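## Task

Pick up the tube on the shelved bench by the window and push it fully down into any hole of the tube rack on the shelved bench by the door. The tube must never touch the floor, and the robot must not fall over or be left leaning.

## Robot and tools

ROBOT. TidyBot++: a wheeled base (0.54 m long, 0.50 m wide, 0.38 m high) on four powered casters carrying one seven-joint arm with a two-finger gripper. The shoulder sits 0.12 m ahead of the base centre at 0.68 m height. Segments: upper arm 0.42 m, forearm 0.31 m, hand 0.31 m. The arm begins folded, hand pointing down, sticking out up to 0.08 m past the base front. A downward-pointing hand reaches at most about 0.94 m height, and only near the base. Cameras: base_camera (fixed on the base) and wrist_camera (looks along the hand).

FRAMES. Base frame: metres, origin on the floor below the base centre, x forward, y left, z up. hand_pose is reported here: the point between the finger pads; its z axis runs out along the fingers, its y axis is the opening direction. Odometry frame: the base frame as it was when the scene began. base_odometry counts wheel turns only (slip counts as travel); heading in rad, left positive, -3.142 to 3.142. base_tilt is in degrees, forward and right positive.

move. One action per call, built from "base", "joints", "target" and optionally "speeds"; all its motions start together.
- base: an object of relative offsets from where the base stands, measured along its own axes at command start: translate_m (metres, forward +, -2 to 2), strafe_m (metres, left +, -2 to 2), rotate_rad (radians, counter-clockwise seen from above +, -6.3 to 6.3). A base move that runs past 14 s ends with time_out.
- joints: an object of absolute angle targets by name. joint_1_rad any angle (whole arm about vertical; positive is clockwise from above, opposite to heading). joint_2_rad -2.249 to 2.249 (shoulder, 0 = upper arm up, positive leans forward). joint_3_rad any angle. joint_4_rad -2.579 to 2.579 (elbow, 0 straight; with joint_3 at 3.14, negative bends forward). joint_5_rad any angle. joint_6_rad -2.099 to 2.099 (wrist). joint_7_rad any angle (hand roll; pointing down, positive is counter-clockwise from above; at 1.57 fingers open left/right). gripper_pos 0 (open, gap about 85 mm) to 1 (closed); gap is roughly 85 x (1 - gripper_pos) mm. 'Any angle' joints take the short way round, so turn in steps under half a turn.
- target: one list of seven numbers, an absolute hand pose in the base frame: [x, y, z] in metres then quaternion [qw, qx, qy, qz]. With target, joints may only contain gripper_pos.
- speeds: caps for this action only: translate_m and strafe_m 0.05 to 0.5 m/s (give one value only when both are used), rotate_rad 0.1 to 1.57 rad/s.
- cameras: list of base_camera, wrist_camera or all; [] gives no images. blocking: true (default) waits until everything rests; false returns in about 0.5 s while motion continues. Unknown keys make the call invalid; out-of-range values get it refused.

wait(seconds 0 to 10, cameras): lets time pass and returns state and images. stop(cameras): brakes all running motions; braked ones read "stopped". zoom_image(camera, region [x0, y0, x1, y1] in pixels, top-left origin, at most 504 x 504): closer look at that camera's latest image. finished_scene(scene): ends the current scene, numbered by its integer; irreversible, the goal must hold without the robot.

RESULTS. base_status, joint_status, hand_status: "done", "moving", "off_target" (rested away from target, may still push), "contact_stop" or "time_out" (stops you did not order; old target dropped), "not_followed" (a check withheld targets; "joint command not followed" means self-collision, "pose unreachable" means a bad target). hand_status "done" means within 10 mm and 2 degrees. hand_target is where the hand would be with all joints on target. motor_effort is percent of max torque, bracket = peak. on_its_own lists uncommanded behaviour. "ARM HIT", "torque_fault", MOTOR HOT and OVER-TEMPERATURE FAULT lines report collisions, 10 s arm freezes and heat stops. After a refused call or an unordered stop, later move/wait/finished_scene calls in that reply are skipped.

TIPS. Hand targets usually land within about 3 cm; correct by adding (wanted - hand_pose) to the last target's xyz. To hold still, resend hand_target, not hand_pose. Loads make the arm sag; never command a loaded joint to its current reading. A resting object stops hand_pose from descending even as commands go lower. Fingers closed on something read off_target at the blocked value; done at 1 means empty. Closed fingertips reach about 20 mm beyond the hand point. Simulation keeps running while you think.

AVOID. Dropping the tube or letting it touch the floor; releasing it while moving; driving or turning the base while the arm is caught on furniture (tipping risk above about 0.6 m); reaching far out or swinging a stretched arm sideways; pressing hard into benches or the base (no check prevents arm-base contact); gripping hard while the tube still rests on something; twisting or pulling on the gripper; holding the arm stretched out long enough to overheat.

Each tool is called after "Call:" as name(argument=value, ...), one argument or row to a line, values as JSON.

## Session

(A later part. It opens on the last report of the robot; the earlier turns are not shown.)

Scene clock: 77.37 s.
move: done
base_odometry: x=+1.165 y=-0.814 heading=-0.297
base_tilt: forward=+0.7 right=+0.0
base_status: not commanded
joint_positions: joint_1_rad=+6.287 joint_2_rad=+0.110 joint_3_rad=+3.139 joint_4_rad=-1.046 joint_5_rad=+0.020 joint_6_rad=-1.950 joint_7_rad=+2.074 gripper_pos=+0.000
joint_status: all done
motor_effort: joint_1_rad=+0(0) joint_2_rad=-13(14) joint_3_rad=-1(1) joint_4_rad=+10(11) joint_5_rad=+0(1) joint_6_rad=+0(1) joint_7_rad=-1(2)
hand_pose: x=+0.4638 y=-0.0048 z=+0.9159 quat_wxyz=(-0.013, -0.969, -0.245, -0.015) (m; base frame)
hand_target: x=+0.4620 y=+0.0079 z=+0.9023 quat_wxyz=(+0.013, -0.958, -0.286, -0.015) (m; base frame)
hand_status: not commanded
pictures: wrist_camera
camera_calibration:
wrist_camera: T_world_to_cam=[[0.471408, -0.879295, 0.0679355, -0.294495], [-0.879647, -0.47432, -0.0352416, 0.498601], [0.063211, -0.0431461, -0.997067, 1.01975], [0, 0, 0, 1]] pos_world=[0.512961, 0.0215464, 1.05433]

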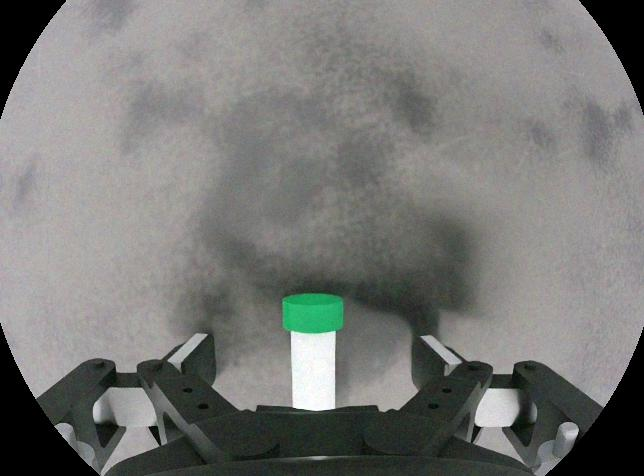

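Call:
move(
  joints={"joint_2_rad": 0.172, "joint_4_rad": -0.91, "joint_6_rad": -2.08},
  cameras=["wrist_camera"],
)

Call:
zoom_image(
  camera="wrist_camera",
  region=[170, 150, 470, 450],
)

Scene clock: 83.10 s.
move: done
base_odometry: x=+1.165 y=-0.814 heading=-0.297
base_tilt: forward=+0.7 right=+0.1
base_status: not commanded
joint_positions: joint_1_rad=+6.287 joint_2_rad=+0.151 joint_3_rad=+3.139 joint_4_rad=-0.942 joint_5_rad=+0.020 joint_6_rad=-2.041 joint_7_rad=+2.074 gripper_pos=+0.000
joint_status: all done
motor_effort: joint_1_rad=+0(0) joint_2_rad=-18(19) joint_3_rad=+0(1) joint_4_rad=+13(14) joint_5_rad=-1(1) joint_6_rad=+0(1) joint_7_rad=-1(2)
hand_pose: x=+0.4637 y=-0.0046 z=+0.9312 quat_wxyz=(-0.009, -0.970, -0.244, -0.002) (m; base frame)
hand_target: x=+0.4622 y=+0.0072 z=+0.9329 quat_wxyz=(+0.018, -0.957, -0.288, +0.005) (m; base frame)
hand_status: not commanded
pictures: wrist_camera
camera_calibration:
wrist_camera: T_world_to_cam=[[0.471714, -0.880104, 0.0538789, -0.282362], [-0.881048, -0.472898, -0.0110695, 0.477292], [0.0352215, -0.0422483, -0.998486, 1.04935], [0, 0, 0, 1]] pos_world=[0.516752, 0.0215357, 1.06826]

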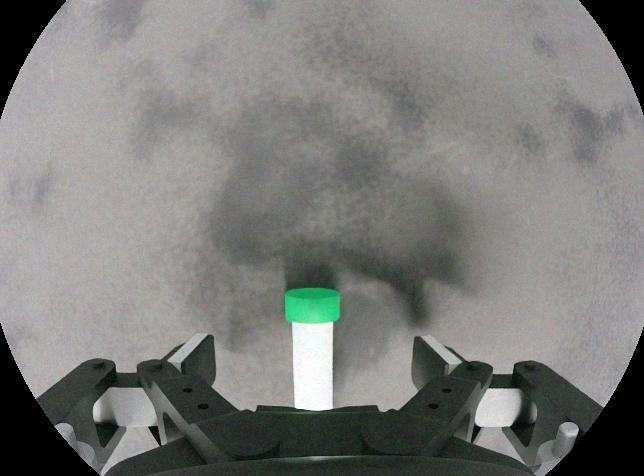

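Scaled by 1.680.

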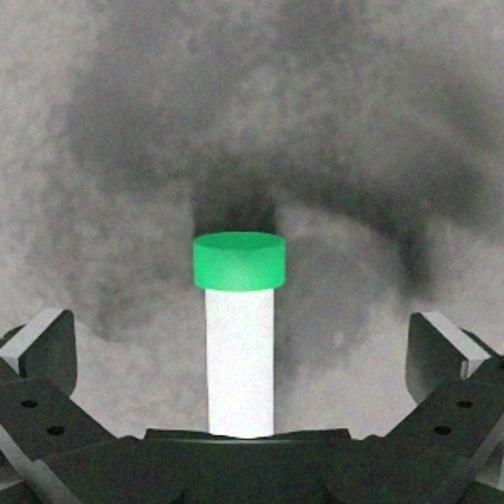

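Call:
move(
  joints={"gripper_pos": 0.72},
  cameras=["wrist_camera"],
)

Call:
zoom_image(
  camera="wrist_camera",
  region=[170, 150, 470, 450],
)

Call:
move(
  joints={"gripper_pos": 0.82},
  cameras=["wrist_camera"],
)

Scene clock: 84.73 s.
move: done
base_odometry: x=+1.165 y=-0.814 heading=-0.297
base_tilt: forward=+0.7 right=+0.1
base_status: not commanded
joint_positions: joint_1_rad=+6.287 joint_2_rad=+0.151 joint_3_rad=+3.139 joint_4_rad=-0.942 joint_5_rad=+0.020 joint_6_rad=-2.041 joint_7_rad=+2.074 gripper_pos=+0.720
joint_status: all done
motor_effort: joint_1_rad=+0(0) joint_2_rad=-18(18) joint_3_rad=+0(1) joint_4_rad=+13(14) joint_5_rad=+0(1) joint_6_rad=+0(1) joint_7_rad=-1(2)
hand_pose: x=+0.4635 y=-0.0046 z=+0.9312 quat_wxyz=(-0.009, -0.970, -0.244, -0.001) (m; base frame)
hand_target: x=+0.4622 y=+0.0072 z=+0.9329 quat_wxyz=(+0.018, -0.957, -0.288, +0.005) (m; base frame)
hand_status: not commanded
pictures: wrist_camera
camera_calibration:
wrist_camera: T_world_to_cam=[[0.471748, -0.880112, 0.053454, -0.281848], [-0.881064, -0.472884, -0.0102953, 0.476334], [0.0343385, -0.0422396, -0.998517, 1.0498], [0, 0, 0, 1]] pos_world=[0.516594, 0.0215365, 1.06822]

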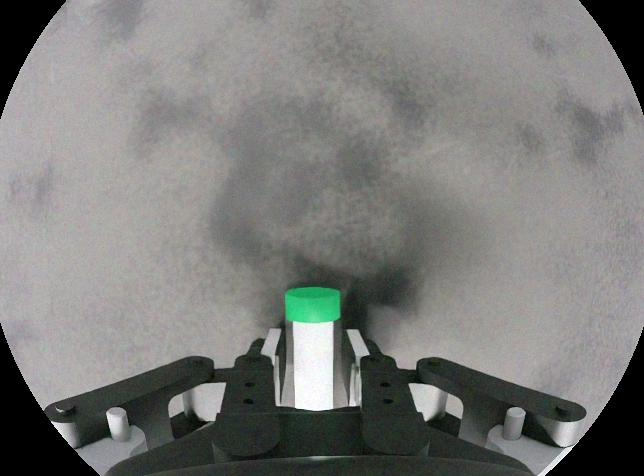

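Scaled by 1.680.

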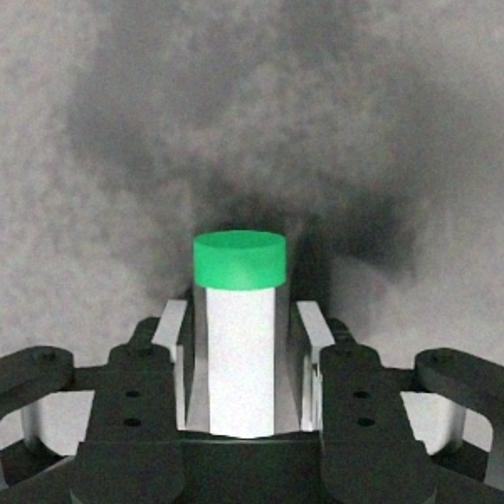

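Scene clock: 85.27 s.
move: done
base_odometry: x=+1.165 y=-0.814 heading=-0.297
base_tilt: forward=+0.8 right=+0.1
base_status: not commanded
joint_positions: joint_1_rad=+6.287 joint_2_rad=+0.151 joint_3_rad=+3.139 joint_4_rad=-0.942 joint_5_rad=+0.020 joint_6_rad=-2.042 joint_7_rad=+2.074 gripper_pos=+0.818
joint_status: all done
motor_effort: joint_1_rad=+0(0) joint_2_rad=-18(18) joint_3_rad=+0(1) joint_4_rad=+14(14) joint_5_rad=-1(1) joint_6_rad=+0(1) joint_7_rad=-2(2)
hand_pose: x=+0.4634 y=-0.0046 z=+0.9312 quat_wxyz=(-0.009, -0.970, -0.244, -0.001) (m; base frame)
hand_target: x=+0.4622 y=+0.0072 z=+0.9329 quat_wxyz=(+0.018, -0.957, -0.288, +0.005) (m; base frame)
hand_status: not commanded
pictures: wrist_camera
camera_calibration:
wrist_camera: T_world_to_cam=[[0.471799, -0.880084, 0.0534648, -0.281877], [-0.881036, -0.472936, -0.0103168, 0.47633], [0.0343651, -0.042237, -0.998516, 1.04983], [0, 0, 0, 1]] pos_world=[0.516576, 0.0215399, 1.06826]

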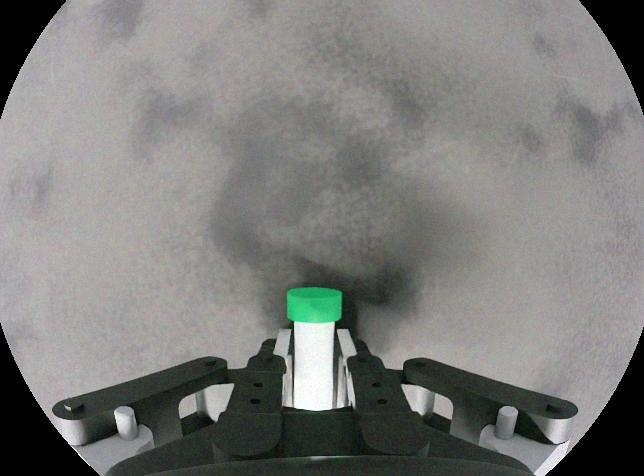

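Call:
move(
  joints={"gripper_pos": 0.86},
  cameras=[],
)

Call:
move(
  joints={"gripper_pos": 0.92},
  cameras=["wrist_camera"],
)

Call:
zoom_image(
  camera="wrist_camera",
  region=[170, 150, 470, 450],
)

Scene clock: 85.93 s.
move: done
base_odometry: x=+1.165 y=-0.814 heading=-0.297
base_tilt: forward=+0.8 right=+0.1
base_status: not commanded
joint_positions: joint_1_rad=+6.287 joint_2_rad=+0.151 joint_3_rad=+3.139 joint_4_rad=-0.941 joint_5_rad=+0.020 joint_6_rad=-2.042 joint_7_rad=+2.074 gripper_pos=+0.843
joint_status: all done
motor_effort: joint_1_rad=+0(1) joint_2_rad=-18(18) joint_3_rad=+0(1) joint_4_rad=+13(13) joint_5_rad=-1(1) joint_6_rad=+0(1) joint_7_rad=-1(2)
hand_pose: x=+0.4635 y=-0.0046 z=+0.9315 quat_wxyz=(-0.009, -0.970, -0.244, -0.002) (m; base frame)
hand_target: x=+0.4622 y=+0.0072 z=+0.9329 quat_wxyz=(+0.018, -0.957, -0.288, +0.005) (m; base frame)
hand_status: not commanded
pictures: none
No camera images: "cameras" was empty.

Scene clock: 86.40 s.
move: off_target
base_odometry: x=+1.165 y=-0.814 heading=-0.297
base_tilt: forward=+0.8 right=+0.0
base_status: not commanded
joint_positions: joint_1_rad=+6.287 joint_2_rad=+0.151 joint_3_rad=+3.139 joint_4_rad=-0.940 joint_5_rad=+0.020 joint_6_rad=-2.042 joint_7_rad=+2.074 gripper_pos=+0.855
joint_status: gripper_pos off_target (ended at +0.855, target +0.920)
motor_effort: joint_1_rad=+0(0) joint_2_rad=-18(18) joint_3_rad=+0(0) joint_4_rad=+13(14) joint_5_rad=-1(1) joint_6_rad=+0(1) joint_7_rad=-2(2)
hand_pose: x=+0.4635 y=-0.0046 z=+0.9317 quat_wxyz=(-0.009, -0.970, -0.244, -0.002) (m; base frame)
hand_target: x=+0.4622 y=+0.0072 z=+0.9329 quat_wxyz=(+0.018, -0.957, -0.288, +0.005) (m; base frame)
hand_status: not commanded
pictures: wrist_camera
camera_calibration:
wrist_camera: T_world_to_cam=[[0.471742, -0.880091, 0.0538484, -0.282247], [-0.881034, -0.472923, -0.0110467, 0.477045], [0.0351883, -0.0422311, -0.998488, 1.04987], [0, 0, 0, 1]] pos_world=[0.516498, 0.0215402, 1.06875]

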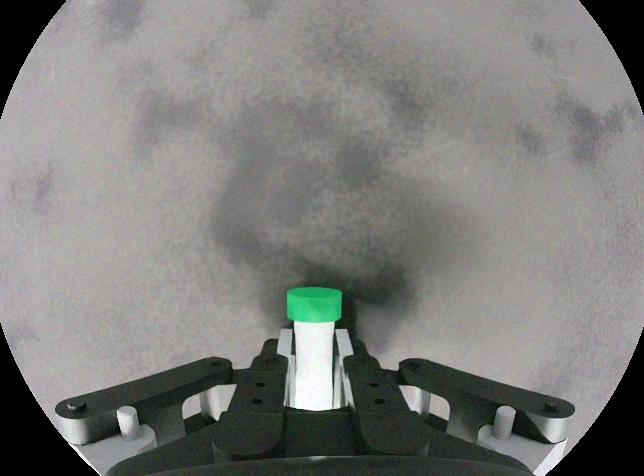

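Scaled by 1.680.

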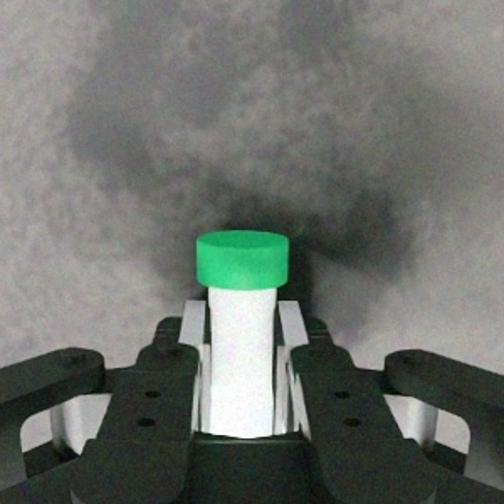

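Call:
move(
  joints={"joint_2_rad": 0.15, "joint_4_rad": -0.6, "joint_6_rad": -2.07},
  cameras=["wrist_camera"],
)

Call:
zoom_image(
  camera="wrist_camera",
  region=[170, 150, 470, 450],
)

Scene clock: 89.47 s.
move: done
base_odometry: x=+1.165 y=-0.814 heading=-0.297
base_tilt: forward=+0.7 right=+0.0
base_status: not commanded
joint_positions: joint_1_rad=+6.287 joint_2_rad=+0.151 joint_3_rad=+3.139 joint_4_rad=-0.632 joint_5_rad=+0.020 joint_6_rad=-2.042 joint_7_rad=+2.074 gripper_pos=+0.855
joint_status: all done
motor_effort: joint_1_rad=+0(0) joint_2_rad=-17(19) joint_3_rad=-1(1) joint_4_rad=+12(15) joint_5_rad=+0(1) joint_6_rad=+3(3) joint_7_rad=-1(2)
hand_pose: x=+0.5007 y=-0.0047 z=+1.0251 quat_wxyz=(-0.047, -0.958, -0.240, -0.151) (m; base frame)
hand_target: x=+0.4945 y=+0.0068 z=+1.0327 quat_wxyz=(-0.033, -0.944, -0.287, -0.157) (m; base frame)
hand_status: not commanded
pictures: wrist_camera
camera_calibration:
wrist_camera: T_world_to_cam=[[0.432884, -0.880112, 0.194973, -0.4301], [-0.836073, -0.472852, -0.278196, 0.76214], [0.337037, -0.0425847, -0.940528, 0.931284], [0, 0, 0, 1]] pos_world=[0.50951, 0.0215014, 1.17178]

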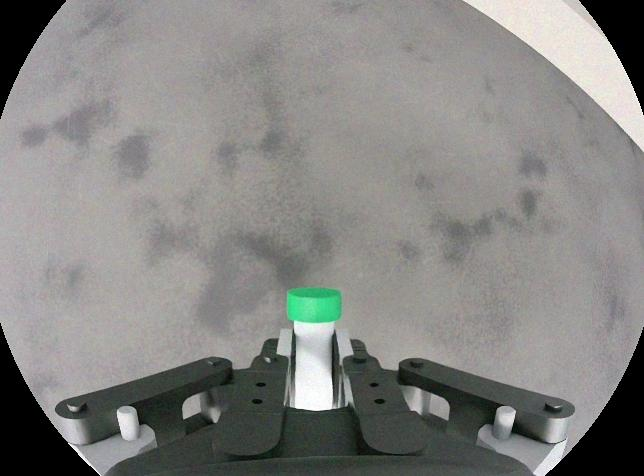

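Scaled by 1.680.

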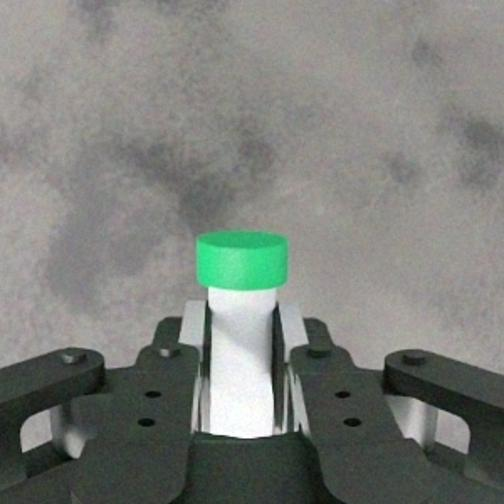

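Call:
move(
  joints={"gripper_pos": 1.0},
  cameras=["wrist_camera"],
)

Call:
zoom_image(
  camera="wrist_camera",
  region=[170, 150, 470, 450],
)

Scene clock: 92.67 s.
move: off_target
base_odometry: x=+1.165 y=-0.814 heading=-0.297
base_tilt: forward=+0.8 right=+0.0
base_status: not commanded
joint_positions: joint_1_rad=+6.287 joint_2_rad=+0.151 joint_3_rad=+3.139 joint_4_rad=-0.632 joint_5_rad=+0.020 joint_6_rad=-2.042 joint_7_rad=+2.074 gripper_pos=+0.855
joint_status: gripper_pos off_target (ended at +0.855, target +1.000)
motor_effort: joint_1_rad=+0(0) joint_2_rad=-16(17) joint_3_rad=+0(1) joint_4_rad=+12(13) joint_5_rad=-1(1) joint_6_rad=+3(3) joint_7_rad=-2(2)
hand_pose: x=+0.5007 y=-0.0047 z=+1.0251 quat_wxyz=(-0.047, -0.958, -0.240, -0.151) (m; base frame)
hand_target: x=+0.4945 y=+0.0068 z=+1.0327 quat_wxyz=(-0.033, -0.944, -0.287, -0.157) (m; base frame)
hand_status: not commanded
pictures: wrist_camera
camera_calibration:
wrist_camera: T_world_to_cam=[[0.432884, -0.880112, 0.194973, -0.4301], [-0.836073, -0.472852, -0.278196, 0.76214], [0.337037, -0.0425847, -0.940528, 0.931284], [0, 0, 0, 1]] pos_world=[0.50951, 0.0215014, 1.17178]

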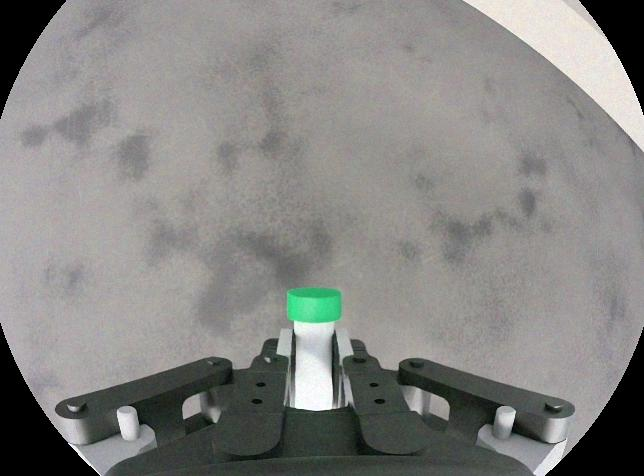

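Scaled by 1.680.

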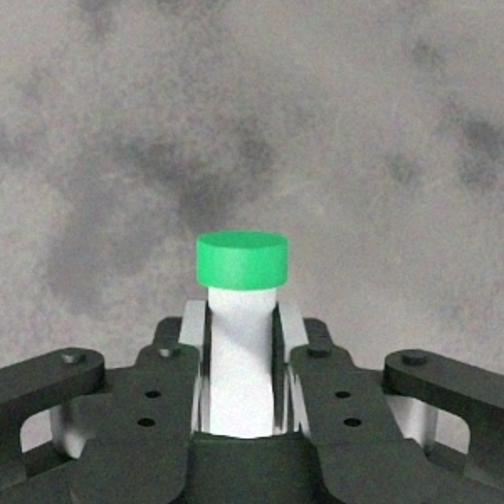

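Call:
move(
  base={"translate_m": -0.45},
  joints={"joint_1_rad": 0.0, "joint_2_rad": -0.34, "joint_4_rad": -0.6, "joint_6_rad": -1.31, "joint_5_rad": -0.03, "joint_7_rad": 1.53},
  cameras=["wrist_camera"],
)

Scene clock: 95.57 s.
move: done
base_odometry: x=+0.735 y=-0.683 heading=-0.296
base_tilt: forward=+0.7 right=+0.0
base_status: done
joint_positions: joint_1_rad=+6.287 joint_2_rad=-0.359 joint_3_rad=+3.139 joint_4_rad=-0.606 joint_5_rad=+0.019 joint_6_rad=-1.355 joint_7_rad=+1.607 gripper_pos=+0.855
joint_status: all done
motor_effort: joint_1_rad=+0(2) joint_2_rad=+4(22) joint_3_rad=+0(1) joint_4_rad=+8(14) joint_5_rad=-1(2) joint_6_rad=+9(9) joint_7_rad=-2(2)
hand_pose: x=+0.3594 y=-0.0041 z=+1.3708 quat_wxyz=(-0.022, -0.718, -0.008, -0.696) (m; base frame)
hand_target: x=+0.3706 y=+0.0111 z=+1.3825 quat_wxyz=(+0.028, -0.707, +0.006, -0.707) (m; base frame)
hand_status: not commanded
pictures: wrist_camera
camera_calibration:
wrist_camera: T_world_to_cam=[[-0.0536503, -0.99769, 0.041673, -0.0512851], [-0.0202795, -0.0406359, -0.998968, 1.43708], [0.998354, -0.05444, -0.0180525, -0.198131], [0, 0, 0, 1]] pos_world=[0.224197, -0.0035558, 1.43416]

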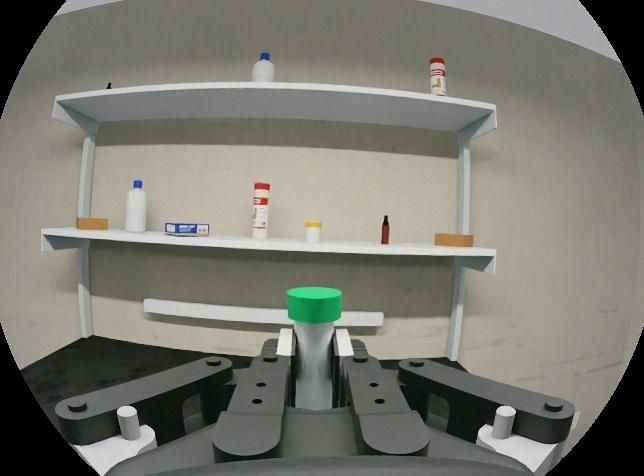

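Call:
move(
  base={"translate_m": -1.45, "rotate_rad": 3.1416},
  joints={"joint_1_rad": 0.0, "joint_2_rad": -0.34, "joint_4_rad": -0.9, "joint_6_rad": -1.64},
  cameras=["wrist_camera", "base_camera"],
)

Call:
zoom_image(
  camera="wrist_camera",
  region=[200, 100, 440, 340],
)

Scene clock: 101.43 s.
move: done
base_odometry: x=-0.652 y=-0.259 heading=+2.846
base_tilt: forward=+0.7 right=+0.0
base_status: done
joint_positions: joint_1_rad=+6.287 joint_2_rad=-0.333 joint_3_rad=+3.139 joint_4_rad=-0.878 joint_5_rad=+0.019 joint_6_rad=-1.595 joint_7_rad=+1.606 gripper_pos=+0.855
joint_status: all done
motor_effort: joint_1_rad=+0(2) joint_2_rad=-1(5) joint_3_rad=+0(1) joint_4_rad=+12(14) joint_5_rad=-1(2) joint_6_rad=+8(9) joint_7_rad=-2(2)
hand_pose: x=+0.4066 y=-0.0045 z=+1.1807 quat_wxyz=(-0.017, -0.877, -0.010, -0.480) (m; base frame)
hand_target: x=+0.3972 y=+0.0113 z=+1.1617 quat_wxyz=(+0.022, -0.891, +0.010, -0.453) (m; base frame)
hand_status: not commanded
pictures: base_camera, wrist_camera
camera_calibration:
wrist_camera: T_world_to_cam=[[-0.0288493, -0.997892, 0.0581288, -0.0707613], [-0.528694, -0.03412, -0.848127, 1.27677], [0.848322, -0.0552002, -0.526595, 0.412713], [0, 0, 0, 1]] pos_world=[0.322866, -0.00426685, 1.30431]

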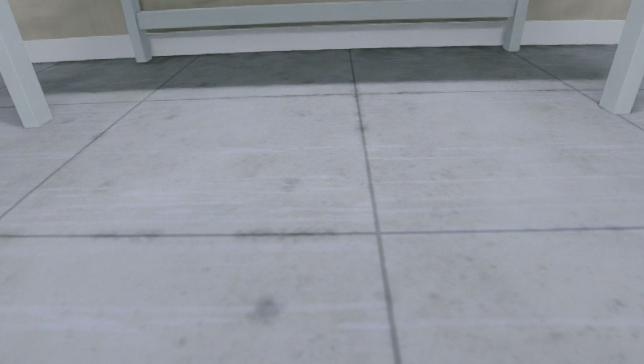

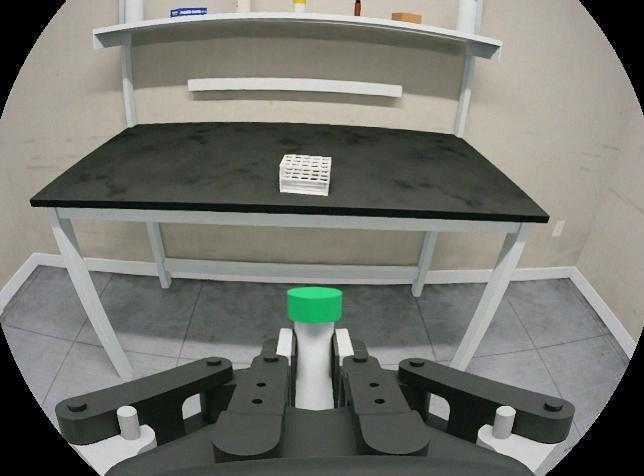

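Scaled by 2.100.

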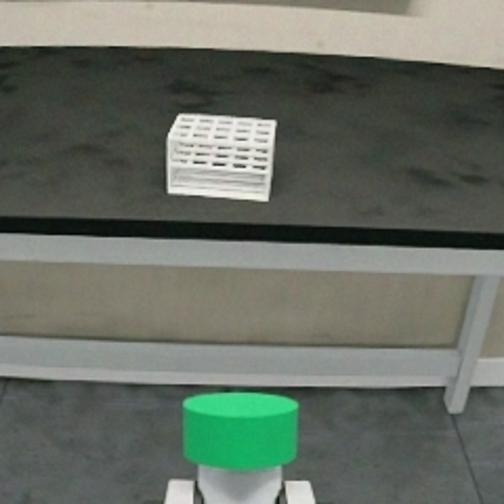

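Call:
zoom_image(
  camera="wrist_camera",
  region=[270, 145, 345, 205],
)

Scaled by 6.720.

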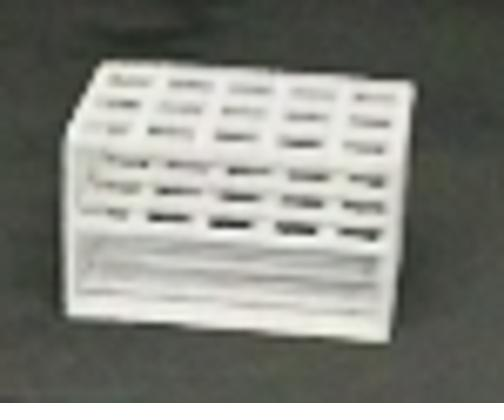

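Call:
move(
  cameras=["wrist_camera","base_camera"],
)

Scene clock: 103.43 s.
base_odometry: x=-0.652 y=-0.259 heading=+2.846
base_tilt: forward=+0.7 right=+0.1
base_status: done
joint_positions: joint_1_rad=+6.287 joint_2_rad=-0.333 joint_3_rad=+3.139 joint_4_rad=-0.878 joint_5_rad=+0.019 joint_6_rad=-1.595 joint_7_rad=+1.606 gripper_pos=+0.855
joint_status: all done
motor_effort: joint_1_rad=+0(2) joint_2_rad=-1(5) joint_3_rad=+0(1) joint_4_rad=+11(14) joint_5_rad=-1(2) joint_6_rad=+8(9) joint_7_rad=-1(2)
hand_pose: x=+0.4066 y=-0.0045 z=+1.1807 quat_wxyz=(-0.017, -0.877, -0.010, -0.480) (m; base frame)
hand_target: x=+0.3972 y=+0.0113 z=+1.1617 quat_wxyz=(+0.022, -0.891, +0.010, -0.453) (m; base frame)
hand_status: not commanded
pictures: base_camera, wrist_camera
camera_calibration:
wrist_camera: T_world_to_cam=[[-0.0288793, -0.997894, 0.0580783, -0.0706889], [-0.528745, -0.0340579, -0.848097, 1.27674], [0.848289, -0.055201, -0.526649, 0.41279], [0, 0, 0, 1]] pos_world=[0.322863, -0.00427052, 1.3043]

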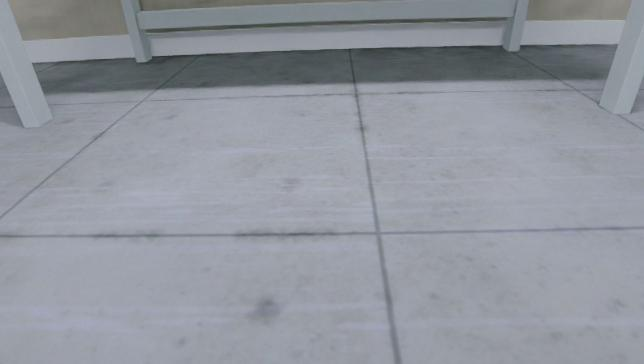

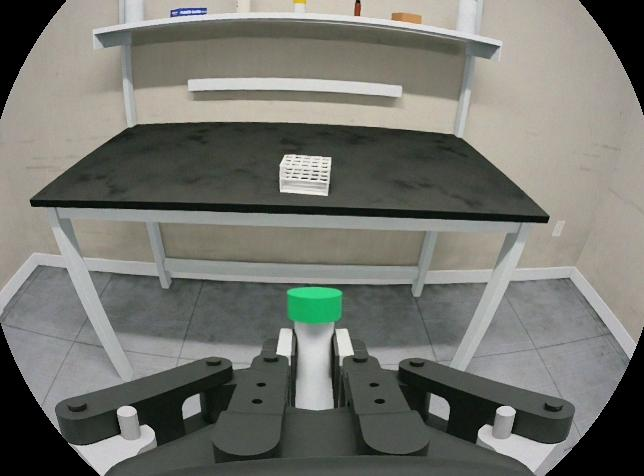

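Call:
zoom_image(
  camera="wrist_camera",
  region=[250, 140, 360, 220],
)

Scaled by 4.582.

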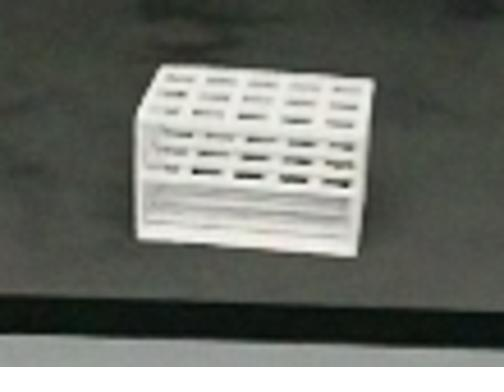

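Call:
move(
  base={"translate_m": 0.40},
  cameras=["wrist_camera"],
)

Call:
zoom_image(
  camera="wrist_camera",
  region=[230, 180, 400, 310],
)

Scene clock: 109.97 s.
move: done
base_odometry: x=-1.035 y=-0.143 heading=+2.846
base_tilt: forward=+0.7 right=+0.1
base_status: done
joint_positions: joint_1_rad=+6.287 joint_2_rad=-0.331 joint_3_rad=+3.139 joint_4_rad=-0.879 joint_5_rad=+0.019 joint_6_rad=-1.596 joint_7_rad=+1.606 gripper_pos=+0.855
joint_status: not commanded
motor_effort: joint_1_rad=+0(0) joint_2_rad=-1(5) joint_3_rad=+1(1) joint_4_rad=+11(13) joint_5_rad=-1(1) joint_6_rad=+8(8) joint_7_rad=-1(2)
hand_pose: x=+0.4075 y=-0.0045 z=+1.1795 quat_wxyz=(-0.017, -0.878, -0.010, -0.478) (m; base frame)
hand_target: x=+0.3972 y=+0.0113 z=+1.1617 quat_wxyz=(+0.022, -0.891, +0.010, -0.453) (m; base frame)
hand_status: not commanded
pictures: wrist_camera
camera_calibration:
wrist_camera: T_world_to_cam=[[-0.0287305, -0.997899, 0.0580626, -0.070637], [-0.532034, -0.0339091, -0.846044, 1.2751], [0.846236, -0.0551985, -0.529942, 0.416075], [0, 0, 0, 1]] pos_world=[0.324271, -0.00428434, 1.30339]

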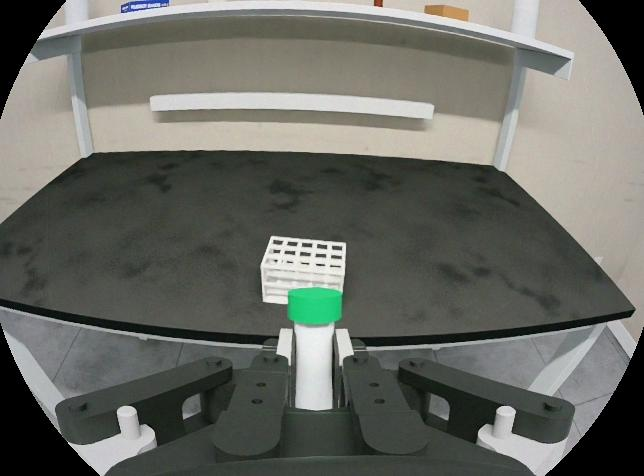

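Scaled by 2.965.

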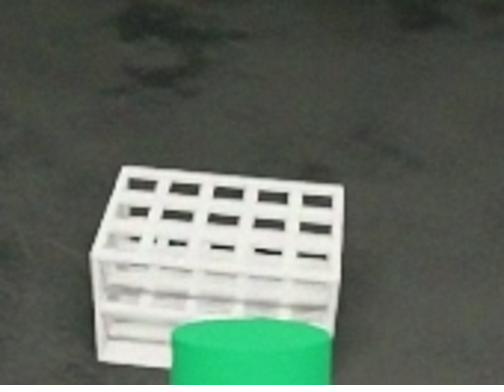

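Call:
zoom_image(
  camera="wrist_camera",
  region=[255, 228, 355, 308],
)

Scaled by 5.040.

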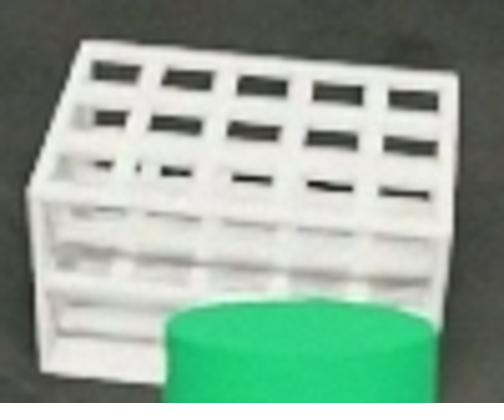

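Call:
move(
  base={"translate_m": 0.1175},
  joints={"joint_1_rad": 0.0, "joint_2_rad": -0.036, "joint_3_rad": 3.14, "joint_4_rad": -0.645, "joint_5_rad": -0.06, "joint_6_rad": -1.94, "joint_7_rad": 1.49, "gripper_pos": 1.0},
  cameras=["wrist_camera"],
)

Call:
zoom_image(
  camera="wrist_camera",
  region=[240, 160, 400, 290],
)

Scene clock: 119.70 s.
move: off_target
base_odometry: x=-1.147 y=-0.108 heading=+2.847
base_tilt: forward=+0.8 right=+0.0
base_status: done
joint_positions: joint_1_rad=+6.287 joint_2_rad=-0.028 joint_3_rad=+3.139 joint_4_rad=-0.677 joint_5_rad=+0.002 joint_6_rad=-1.895 joint_7_rad=+1.567 gripper_pos=+0.855
joint_status: gripper_pos off_target (ended at +0.855, target +1.000); the others done
motor_effort: joint_1_rad=+0(2) joint_2_rad=-11(17) joint_3_rad=+0(1) joint_4_rad=+12(14) joint_5_rad=-1(1) joint_6_rad=+6(9) joint_7_rad=-1(2)
hand_pose: x=+0.4725 y=+0.0005 z=+1.0957 quat_wxyz=(+0.000, -0.956, +0.003, -0.295) (m; base frame)
hand_target: x=+0.4570 y=+0.0193 z=+1.1022 quat_wxyz=(+0.036, -0.956, +0.019, -0.291) (m; base frame)
hand_status: not commanded
pictures: wrist_camera
camera_calibration:
wrist_camera: T_world_to_cam=[[-0.0266637, -0.999278, 0.0270502, -0.0259719], [-0.819413, 0.00634886, -0.573168, 1.07579], [0.572583, -0.0374481, -0.818991, 0.762957], [0, 0, 0, 1]] pos_world=[0.443967, -0.00421189, 1.24217]

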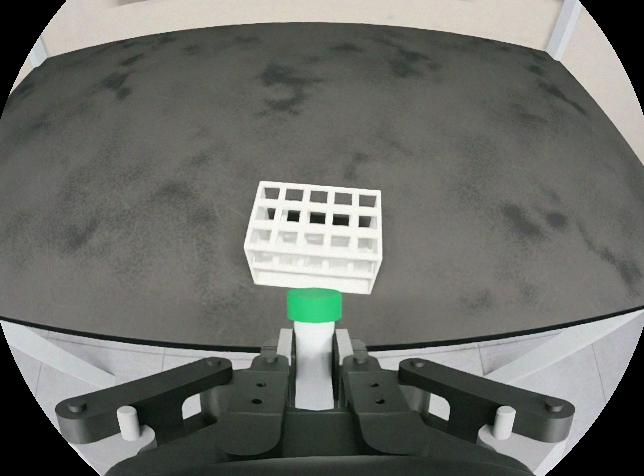

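Scaled by 3.150.

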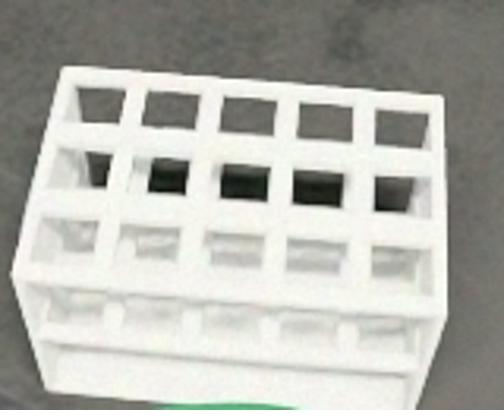

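Call:
zoom_image(
  camera="wrist_camera",
  region=[240, 176, 320, 256],
)

Call:
zoom_image(
  camera="wrist_camera",
  region=[310, 176, 390, 256],
)

Scaled by 6.300.

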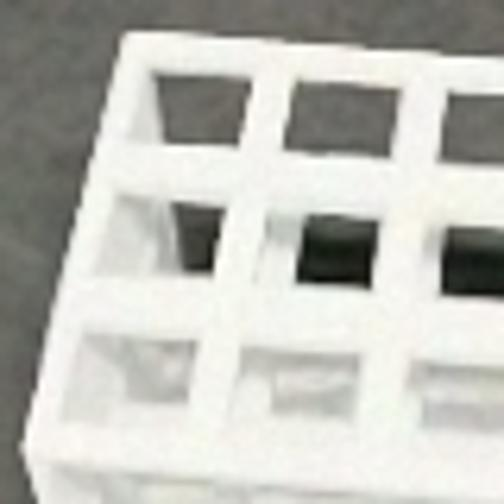

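Scaled by 6.300.

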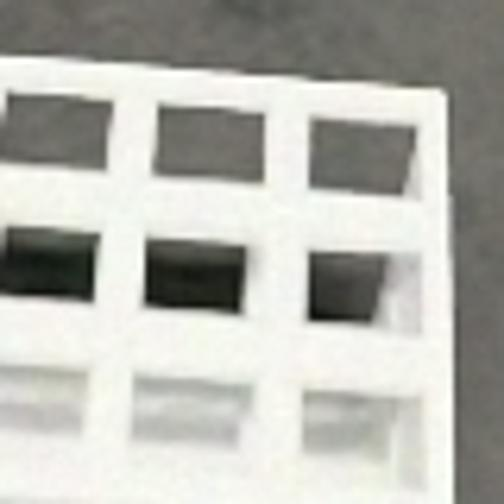

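Call:
move(
  joints={"joint_1_rad": 0.0, "joint_2_rad": -0.319, "joint_3_rad": 3.14, "joint_4_rad": -1.66, "joint_5_rad": -0.06, "joint_6_rad": -0.232, "joint_7_rad": 1.49, "gripper_pos": 1.0},
  cameras=["wrist_camera"],
)

Scene clock: 129.17 s.
move: off_target
base_odometry: x=-1.147 y=-0.108 heading=+2.847
base_tilt: forward=+0.7 right=+0.0
base_status: not commanded
joint_positions: joint_1_rad=+6.287 joint_2_rad=-0.288 joint_3_rad=+3.139 joint_4_rad=-1.626 joint_5_rad=+0.001 joint_6_rad=-0.278 joint_7_rad=+1.566 gripper_pos=+0.855
joint_status: gripper_pos off_target (ended at +0.855, target +1.000); the others done
motor_effort: joint_1_rad=+0(1) joint_2_rad=-9(12) joint_3_rad=+0(2) joint_4_rad=+19(20) joint_5_rad=-1(2) joint_6_rad=+9(10) joint_7_rad=-2(2)
hand_pose: x=+0.6163 y=+0.0010 z=+1.1438 quat_wxyz=(+0.000, -0.723, +0.002, -0.691) (m; base frame)
hand_target: x=+0.6044 y=+0.0066 z=+1.1524 quat_wxyz=(+0.054, -0.706, +0.044, -0.704) (m; base frame)
hand_status: not commanded
pictures: wrist_camera
camera_calibration:
wrist_camera: T_world_to_cam=[[-0.036697, -0.999323, -0.00247735, 0.0170891], [-0.0332003, 0.00369682, -0.999442, 1.22415], [0.998775, -0.0365942, -0.0333135, -0.441313], [0, 0, 0, 1]] pos_world=[0.482042, -0.0035974, 1.20881]

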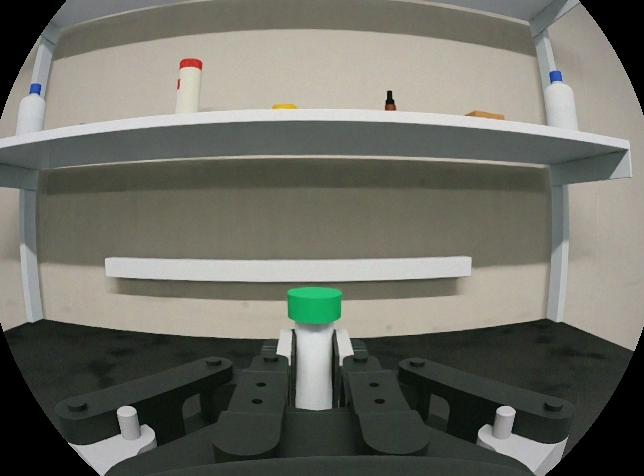

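Call:
zoom_image(
  camera="wrist_camera",
  region=[260, 270, 370, 420],
)

Scaled by 3.360.

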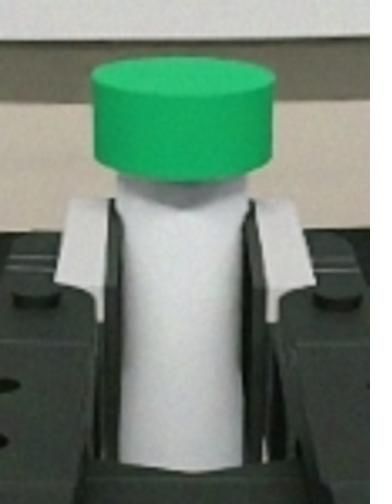

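Call:
move(
  joints={"joint_1_rad": 0.0, "joint_2_rad": -0.356, "joint_3_rad": 3.14, "joint_4_rad": -1.891, "joint_5_rad": -0.06, "joint_6_rad": 0.007, "joint_7_rad": 1.49, "gripper_pos": 1.0},
  cameras=["wrist_camera"],
)

Scene clock: 132.20 s.
move: off_target
base_odometry: x=-1.147 y=-0.108 heading=+2.847
base_tilt: forward=+0.7 right=+0.1
base_status: not commanded
joint_positions: joint_1_rad=+6.287 joint_2_rad=-0.326 joint_3_rad=+3.139 joint_4_rad=-1.859 joint_5_rad=+0.001 joint_6_rad=-0.038 joint_7_rad=+1.566 gripper_pos=+0.855
joint_status: gripper_pos off_target (ended at +0.855, target +1.000); the others done
motor_effort: joint_1_rad=+0(1) joint_2_rad=-9(10) joint_3_rad=+1(2) joint_4_rad=+20(21) joint_5_rad=-1(2) joint_6_rad=+9(10) joint_7_rad=-1(2)
hand_pose: x=+0.6098 y=+0.0011 z=+1.0919 quat_wxyz=(+0.001, -0.707, +0.002, -0.707) (m; base frame)
hand_target: x=+0.5975 y=+0.0022 z=+1.1007 quat_wxyz=(+0.051, -0.690, +0.048, -0.720) (m; base frame)
hand_status: not commanded
pictures: wrist_camera
camera_calibration:
wrist_camera: T_world_to_cam=[[-0.0362387, -0.999334, -0.00425569, 0.0184733], [0.0110654, 0.00385697, -0.999931, 1.14568], [0.999282, -0.0362833, 0.0109182, -0.485177], [0, 0, 0, 1]] pos_world=[0.472821, -0.00356165, 1.15097]

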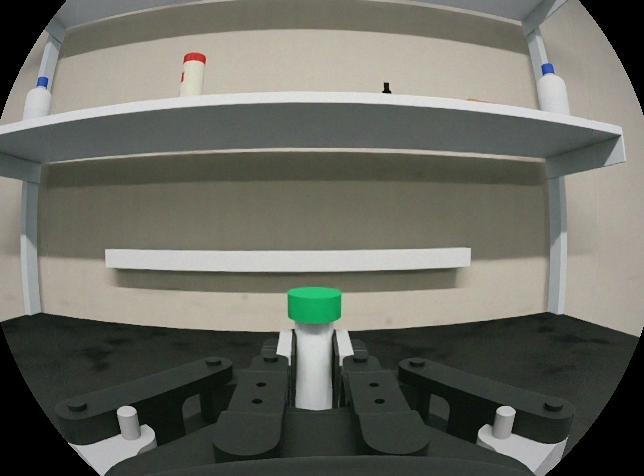

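Call:
move(
  base={"translate_m": -0.0043, "strafe_m": -0.0023},
  cameras=[],
)

Scene clock: 134.07 s.
move: done
base_odometry: x=-1.142 y=-0.108 heading=+2.847
base_tilt: forward=+0.8 right=+0.0
base_status: done
joint_positions: joint_1_rad=+6.287 joint_2_rad=-0.333 joint_3_rad=+3.139 joint_4_rad=-1.859 joint_5_rad=+0.001 joint_6_rad=-0.036 joint_7_rad=+1.566 gripper_pos=+0.855
joint_status: not commanded
motor_effort: joint_1_rad=+0(1) joint_2_rad=-9(12) joint_3_rad=+0(2) joint_4_rad=+20(20) joint_5_rad=-1(1) joint_6_rad=+9(9) joint_7_rad=-1(2)
hand_pose: x=+0.6069 y=+0.0011 z=+1.0962 quat_wxyz=(+0.001, -0.704, +0.002, -0.710) (m; base frame)
hand_target: x=+0.5975 y=+0.0022 z=+1.1007 quat_wxyz=(+0.051, -0.690, +0.048, -0.720) (m; base frame)
hand_status: not commanded
pictures: none
No camera images: "cameras" was empty.

Call:
move(
  joints={"joint_1_rad": 0.0, "joint_2_rad": -0.350, "joint_3_rad": 3.14, "joint_4_rad": -1.996, "joint_5_rad": -0.06, "joint_6_rad": 0.111, "joint_7_rad": 1.49, "gripper_pos": 1.0},
  cameras=["wrist_camera"],
)

Scene clock: 136.30 s.
move: off_target
base_odometry: x=-1.142 y=-0.108 heading=+2.847
base_tilt: forward=+0.7 right=+0.1
base_status: not commanded
joint_positions: joint_1_rad=+6.287 joint_2_rad=-0.333 joint_3_rad=+3.139 joint_4_rad=-1.956 joint_5_rad=+0.001 joint_6_rad=+0.072 joint_7_rad=+1.566 gripper_pos=+0.855
joint_status: gripper_pos off_target (ended at +0.855, target +1.000); the others done
motor_effort: joint_1_rad=+0(2) joint_2_rad=-8(10) joint_3_rad=+0(1) joint_4_rad=+19(21) joint_5_rad=-1(1) joint_6_rad=+8(10) joint_7_rad=-1(3)
hand_pose: x=+0.6064 y=+0.0011 z=+1.0693 quat_wxyz=(+0.001, -0.700, +0.002, -0.714) (m; base frame)
hand_target: x=+0.5993 y=+0.0002 z=+1.0645 quat_wxyz=(+0.049, -0.693, +0.050, -0.718) (m; base frame)
hand_status: not commanded
pictures: wrist_camera
camera_calibration:
wrist_camera: T_world_to_cam=[[-0.0360976, -0.999334, -0.00530146, 0.0192553], [0.0321083, 0.00414241, -0.999476, 1.10981], [0.998832, -0.0362489, 0.0319374, -0.503718], [0, 0, 0, 1]] pos_world=[0.468191, -0.00361399, 1.12542]

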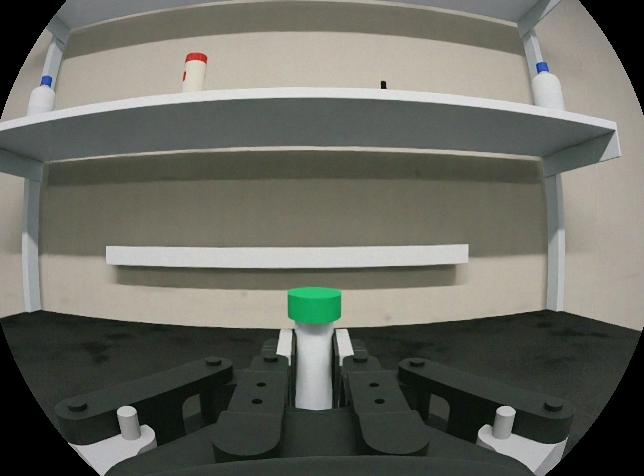

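Call:
move(
  joints={"joint_1_rad": 0.0, "joint_2_rad": -0.332, "joint_3_rad": 3.14, "joint_4_rad": -2.090, "joint_5_rad": -0.06, "joint_6_rad": 0.203, "joint_7_rad": 1.49, "gripper_pos": 1.0},
  cameras=["wrist_camera"],
)

Scene clock: 137.77 s.
move: off_target
base_odometry: x=-1.142 y=-0.108 heading=+2.847
base_tilt: forward=+0.7 right=+0.1
base_status: not commanded
joint_positions: joint_1_rad=+6.287 joint_2_rad=-0.338 joint_3_rad=+3.139 joint_4_rad=-2.025 joint_5_rad=+0.001 joint_6_rad=+0.197 joint_7_rad=+1.565 gripper_pos=+0.855
joint_status: joint_4_rad off_target (ended at -2.025, target -2.090); gripper_pos off_target (ended at +0.855, target +1.000); the others done
motor_effort: joint_1_rad=+1(1) joint_2_rad=-4(8) joint_3_rad=+1(2) joint_4_rad=+15(19) joint_5_rad=+0(2) joint_6_rad=+4(8) joint_7_rad=-1(2)
hand_pose: x=+0.6020 y=+0.0011 z=+1.0675 quat_wxyz=(+0.001, -0.678, +0.002, -0.735) (m; base frame)
hand_target: x=+0.6019 y=-0.0015 z=+1.0259 quat_wxyz=(+0.046, -0.700, +0.053, -0.711) (m; base frame)
hand_status: not commanded
pictures: wrist_camera
camera_calibration:
wrist_camera: T_world_to_cam=[[-0.0354914, -0.999332, -0.0086597, 0.022334], [0.0924995, 0.00534308, -0.995698, 1.06781], [0.99508, -0.0361398, 0.0922482, -0.561375], [0, 0, 0, 1]] pos_world=[0.460634, -0.00367428, 1.11519]

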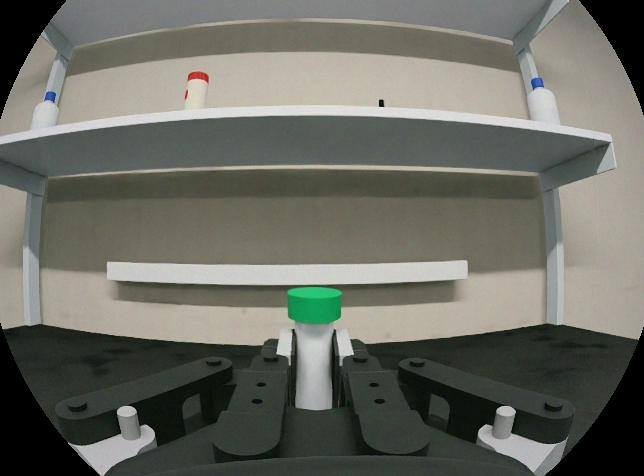

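Call:
move(
  joints={"joint_1_rad": 0.0, "joint_2_rad": -0.310, "joint_3_rad": 3.14, "joint_4_rad": -1.852, "joint_5_rad": -0.06, "joint_6_rad": -0.060, "joint_7_rad": 1.49, "gripper_pos": 1.0},
  cameras=["wrist_camera"],
)

Scene clock: 141.80 s.
move: off_target
base_odometry: x=-1.142 y=-0.108 heading=+2.847
base_tilt: forward=+0.7 right=+0.0
base_status: not commanded
joint_positions: joint_1_rad=+6.287 joint_2_rad=-0.327 joint_3_rad=+3.139 joint_4_rad=-1.890 joint_5_rad=+0.001 joint_6_rad=-0.012 joint_7_rad=+1.565 gripper_pos=+0.855
joint_status: gripper_pos off_target (ended at +0.855, target +1.000); the others done
motor_effort: joint_1_rad=+0(1) joint_2_rad=-9(10) joint_3_rad=+0(1) joint_4_rad=+19(20) joint_5_rad=+0(1) joint_6_rad=+9(10) joint_7_rad=-1(2)
hand_pose: x=+0.6096 y=+0.0011 z=+1.0814 quat_wxyz=(+0.001, -0.709, +0.002, -0.706) (m; base frame)
hand_target: x=+0.6160 y=+0.0034 z=+1.0819 quat_wxyz=(+0.051, -0.716, +0.049, -0.694) (m; base frame)
hand_status: not commanded
pictures: wrist_camera
camera_calibration:
wrist_camera: T_world_to_cam=[[-0.0363151, -0.999323, -0.00585662, 0.0201468], [0.00743584, 0.00559012, -0.999957, 1.13738], [0.999313, -0.0363571, 0.0072278, -0.480843], [0, 0, 0, 1]] pos_world=[0.472786, -0.00370698, 1.14092]

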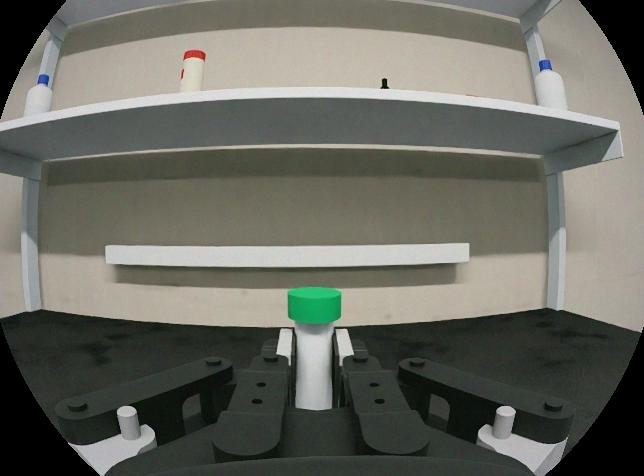

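Call:
move(
  base={"translate_m": 0.004},
  cameras=[],
)

Call:
move(
  joints={"joint_1_rad": 0.0, "joint_2_rad": -0.312, "joint_3_rad": 3.14, "joint_4_rad": -2.027, "joint_5_rad": -0.06, "joint_6_rad": 0.140, "joint_7_rad": 1.49, "gripper_pos": 1.0},
  cameras=[],
)

Scene clock: 142.97 s.
move: done
base_odometry: x=-1.146 y=-0.106 heading=+2.847
base_tilt: forward=+0.7 right=+0.0
base_status: done
joint_positions: joint_1_rad=+6.287 joint_2_rad=-0.323 joint_3_rad=+3.139 joint_4_rad=-1.889 joint_5_rad=+0.001 joint_6_rad=-0.013 joint_7_rad=+1.565 gripper_pos=+0.855
joint_status: not commanded
motor_effort: joint_1_rad=+0(1) joint_2_rad=-9(13) joint_3_rad=+0(2) joint_4_rad=+19(21) joint_5_rad=-1(1) joint_6_rad=+9(9) joint_7_rad=-1(2)
hand_pose: x=+0.6111 y=+0.0011 z=+1.0795 quat_wxyz=(+0.001, -0.710, +0.002, -0.704) (m; base frame)
hand_target: x=+0.6160 y=+0.0034 z=+1.0819 quat_wxyz=(+0.051, -0.716, +0.049, -0.694) (m; base frame)
hand_status: not commanded
pictures: none
No camera images: "cameras" was empty.

Scene clock: 144.10 s.
move: off_target
base_odometry: x=-1.146 y=-0.106 heading=+2.847
base_tilt: forward=+0.6 right=+0.1
base_status: not commanded
joint_positions: joint_1_rad=+6.287 joint_2_rad=-0.323 joint_3_rad=+3.139 joint_4_rad=-1.998 joint_5_rad=+0.001 joint_6_rad=+0.095 joint_7_rad=+1.565 gripper_pos=+0.855
joint_status: gripper_pos off_target (ended at +0.855, target +1.000); the others done
motor_effort: joint_1_rad=+0(1) joint_2_rad=-9(10) joint_3_rad=+0(1) joint_4_rad=+20(21) joint_5_rad=-1(2) joint_6_rad=+9(10) joint_7_rad=-1(2)
hand_pose: x=+0.6094 y=+0.0011 z=+1.0456 quat_wxyz=(+0.001, -0.710, +0.002, -0.704) (m; base frame)
hand_target: x=+0.6122 y=-0.0003 z=+1.0357 quat_wxyz=(+0.047, -0.707, +0.052, -0.704) (m; base frame)
hand_status: not commanded
pictures: none
No camera images: "cameras" was empty.

Call:
move(
  joints={"joint_1_rad": 0.0, "joint_2_rad": -0.296, "joint_3_rad": 3.14, "joint_4_rad": -2.114, "joint_5_rad": -0.06, "joint_6_rad": 0.245, "joint_7_rad": 1.49, "gripper_pos": 1.0},
  cameras=[],
)

Scene clock: 145.90 s.
move: off_target
base_odometry: x=-1.146 y=-0.106 heading=+2.847
base_tilt: forward=+0.7 right=+0.1
base_status: not commanded
joint_positions: joint_1_rad=+6.287 joint_2_rad=-0.315 joint_3_rad=+3.139 joint_4_rad=-2.084 joint_5_rad=+0.001 joint_6_rad=+0.201 joint_7_rad=+1.565 gripper_pos=+0.855
joint_status: gripper_pos off_target (ended at +0.855, target +1.000); the others done
motor_effort: joint_1_rad=+0(2) joint_2_rad=-9(10) joint_3_rad=+0(1) joint_4_rad=+20(20) joint_5_rad=+0(1) joint_6_rad=+9(9) joint_7_rad=-1(2)
hand_pose: x=+0.6082 y=+0.0010 z=+1.0209 quat_wxyz=(+0.001, -0.706, +0.002, -0.708) (m; base frame)
hand_target: x=+0.6123 y=-0.0023 z=+1.0065 quat_wxyz=(+0.044, -0.706, +0.054, -0.705) (m; base frame)
hand_status: not commanded
pictures: none
No camera images: "cameras" was empty.

Call:
move(
  joints={"joint_1_rad": 0.0, "joint_2_rad": -0.281, "joint_3_rad": 3.14, "joint_4_rad": -2.172, "joint_5_rad": -0.06, "joint_6_rad": 0.318, "joint_7_rad": 1.49, "gripper_pos": 1.0},
  cameras=["wrist_camera"],
)

Scene clock: 147.07 s.
move: off_target
base_odometry: x=-1.146 y=-0.106 heading=+2.847
base_tilt: forward=+0.7 right=+0.1
base_status: not commanded
joint_positions: joint_1_rad=+6.287 joint_2_rad=-0.309 joint_3_rad=+3.139 joint_4_rad=-2.132 joint_5_rad=+0.001 joint_6_rad=+0.284 joint_7_rad=+1.565 gripper_pos=+0.855
joint_status: gripper_pos off_target (ended at +0.855, target +1.000); the others done
motor_effort: joint_1_rad=+0(1) joint_2_rad=-8(9) joint_3_rad=+0(1) joint_4_rad=+19(20) joint_5_rad=-1(2) joint_6_rad=+8(9) joint_7_rad=-2(2)
hand_pose: x=+0.6065 y=+0.0011 z=+1.0141 quat_wxyz=(+0.001, -0.696, +0.002, -0.718) (m; base frame)
hand_target: x=+0.6119 y=-0.0036 z=+0.9863 quat_wxyz=(+0.042, -0.706, +0.055, -0.705) (m; base frame)
hand_status: not commanded
pictures: wrist_camera
camera_calibration:
wrist_camera: T_world_to_cam=[[-0.0358646, -0.99933, -0.00724864, 0.0207629], [0.0437457, 0.00567646, -0.999027, 1.04713], [0.998399, -0.0361468, 0.0435128, -0.513503], [0, 0, 0, 1]] pos_world=[0.467618, -0.00375647, 1.06861]

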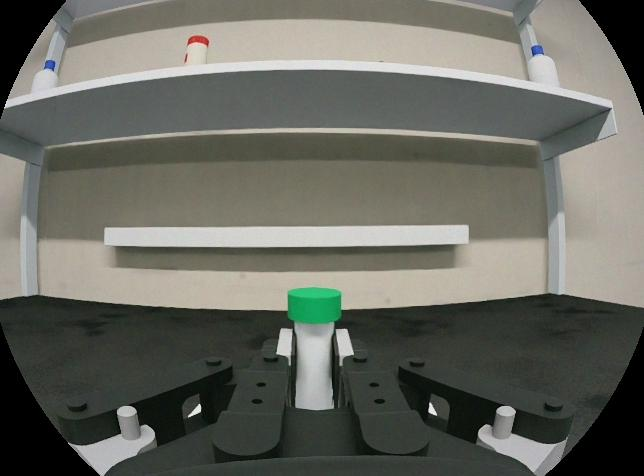

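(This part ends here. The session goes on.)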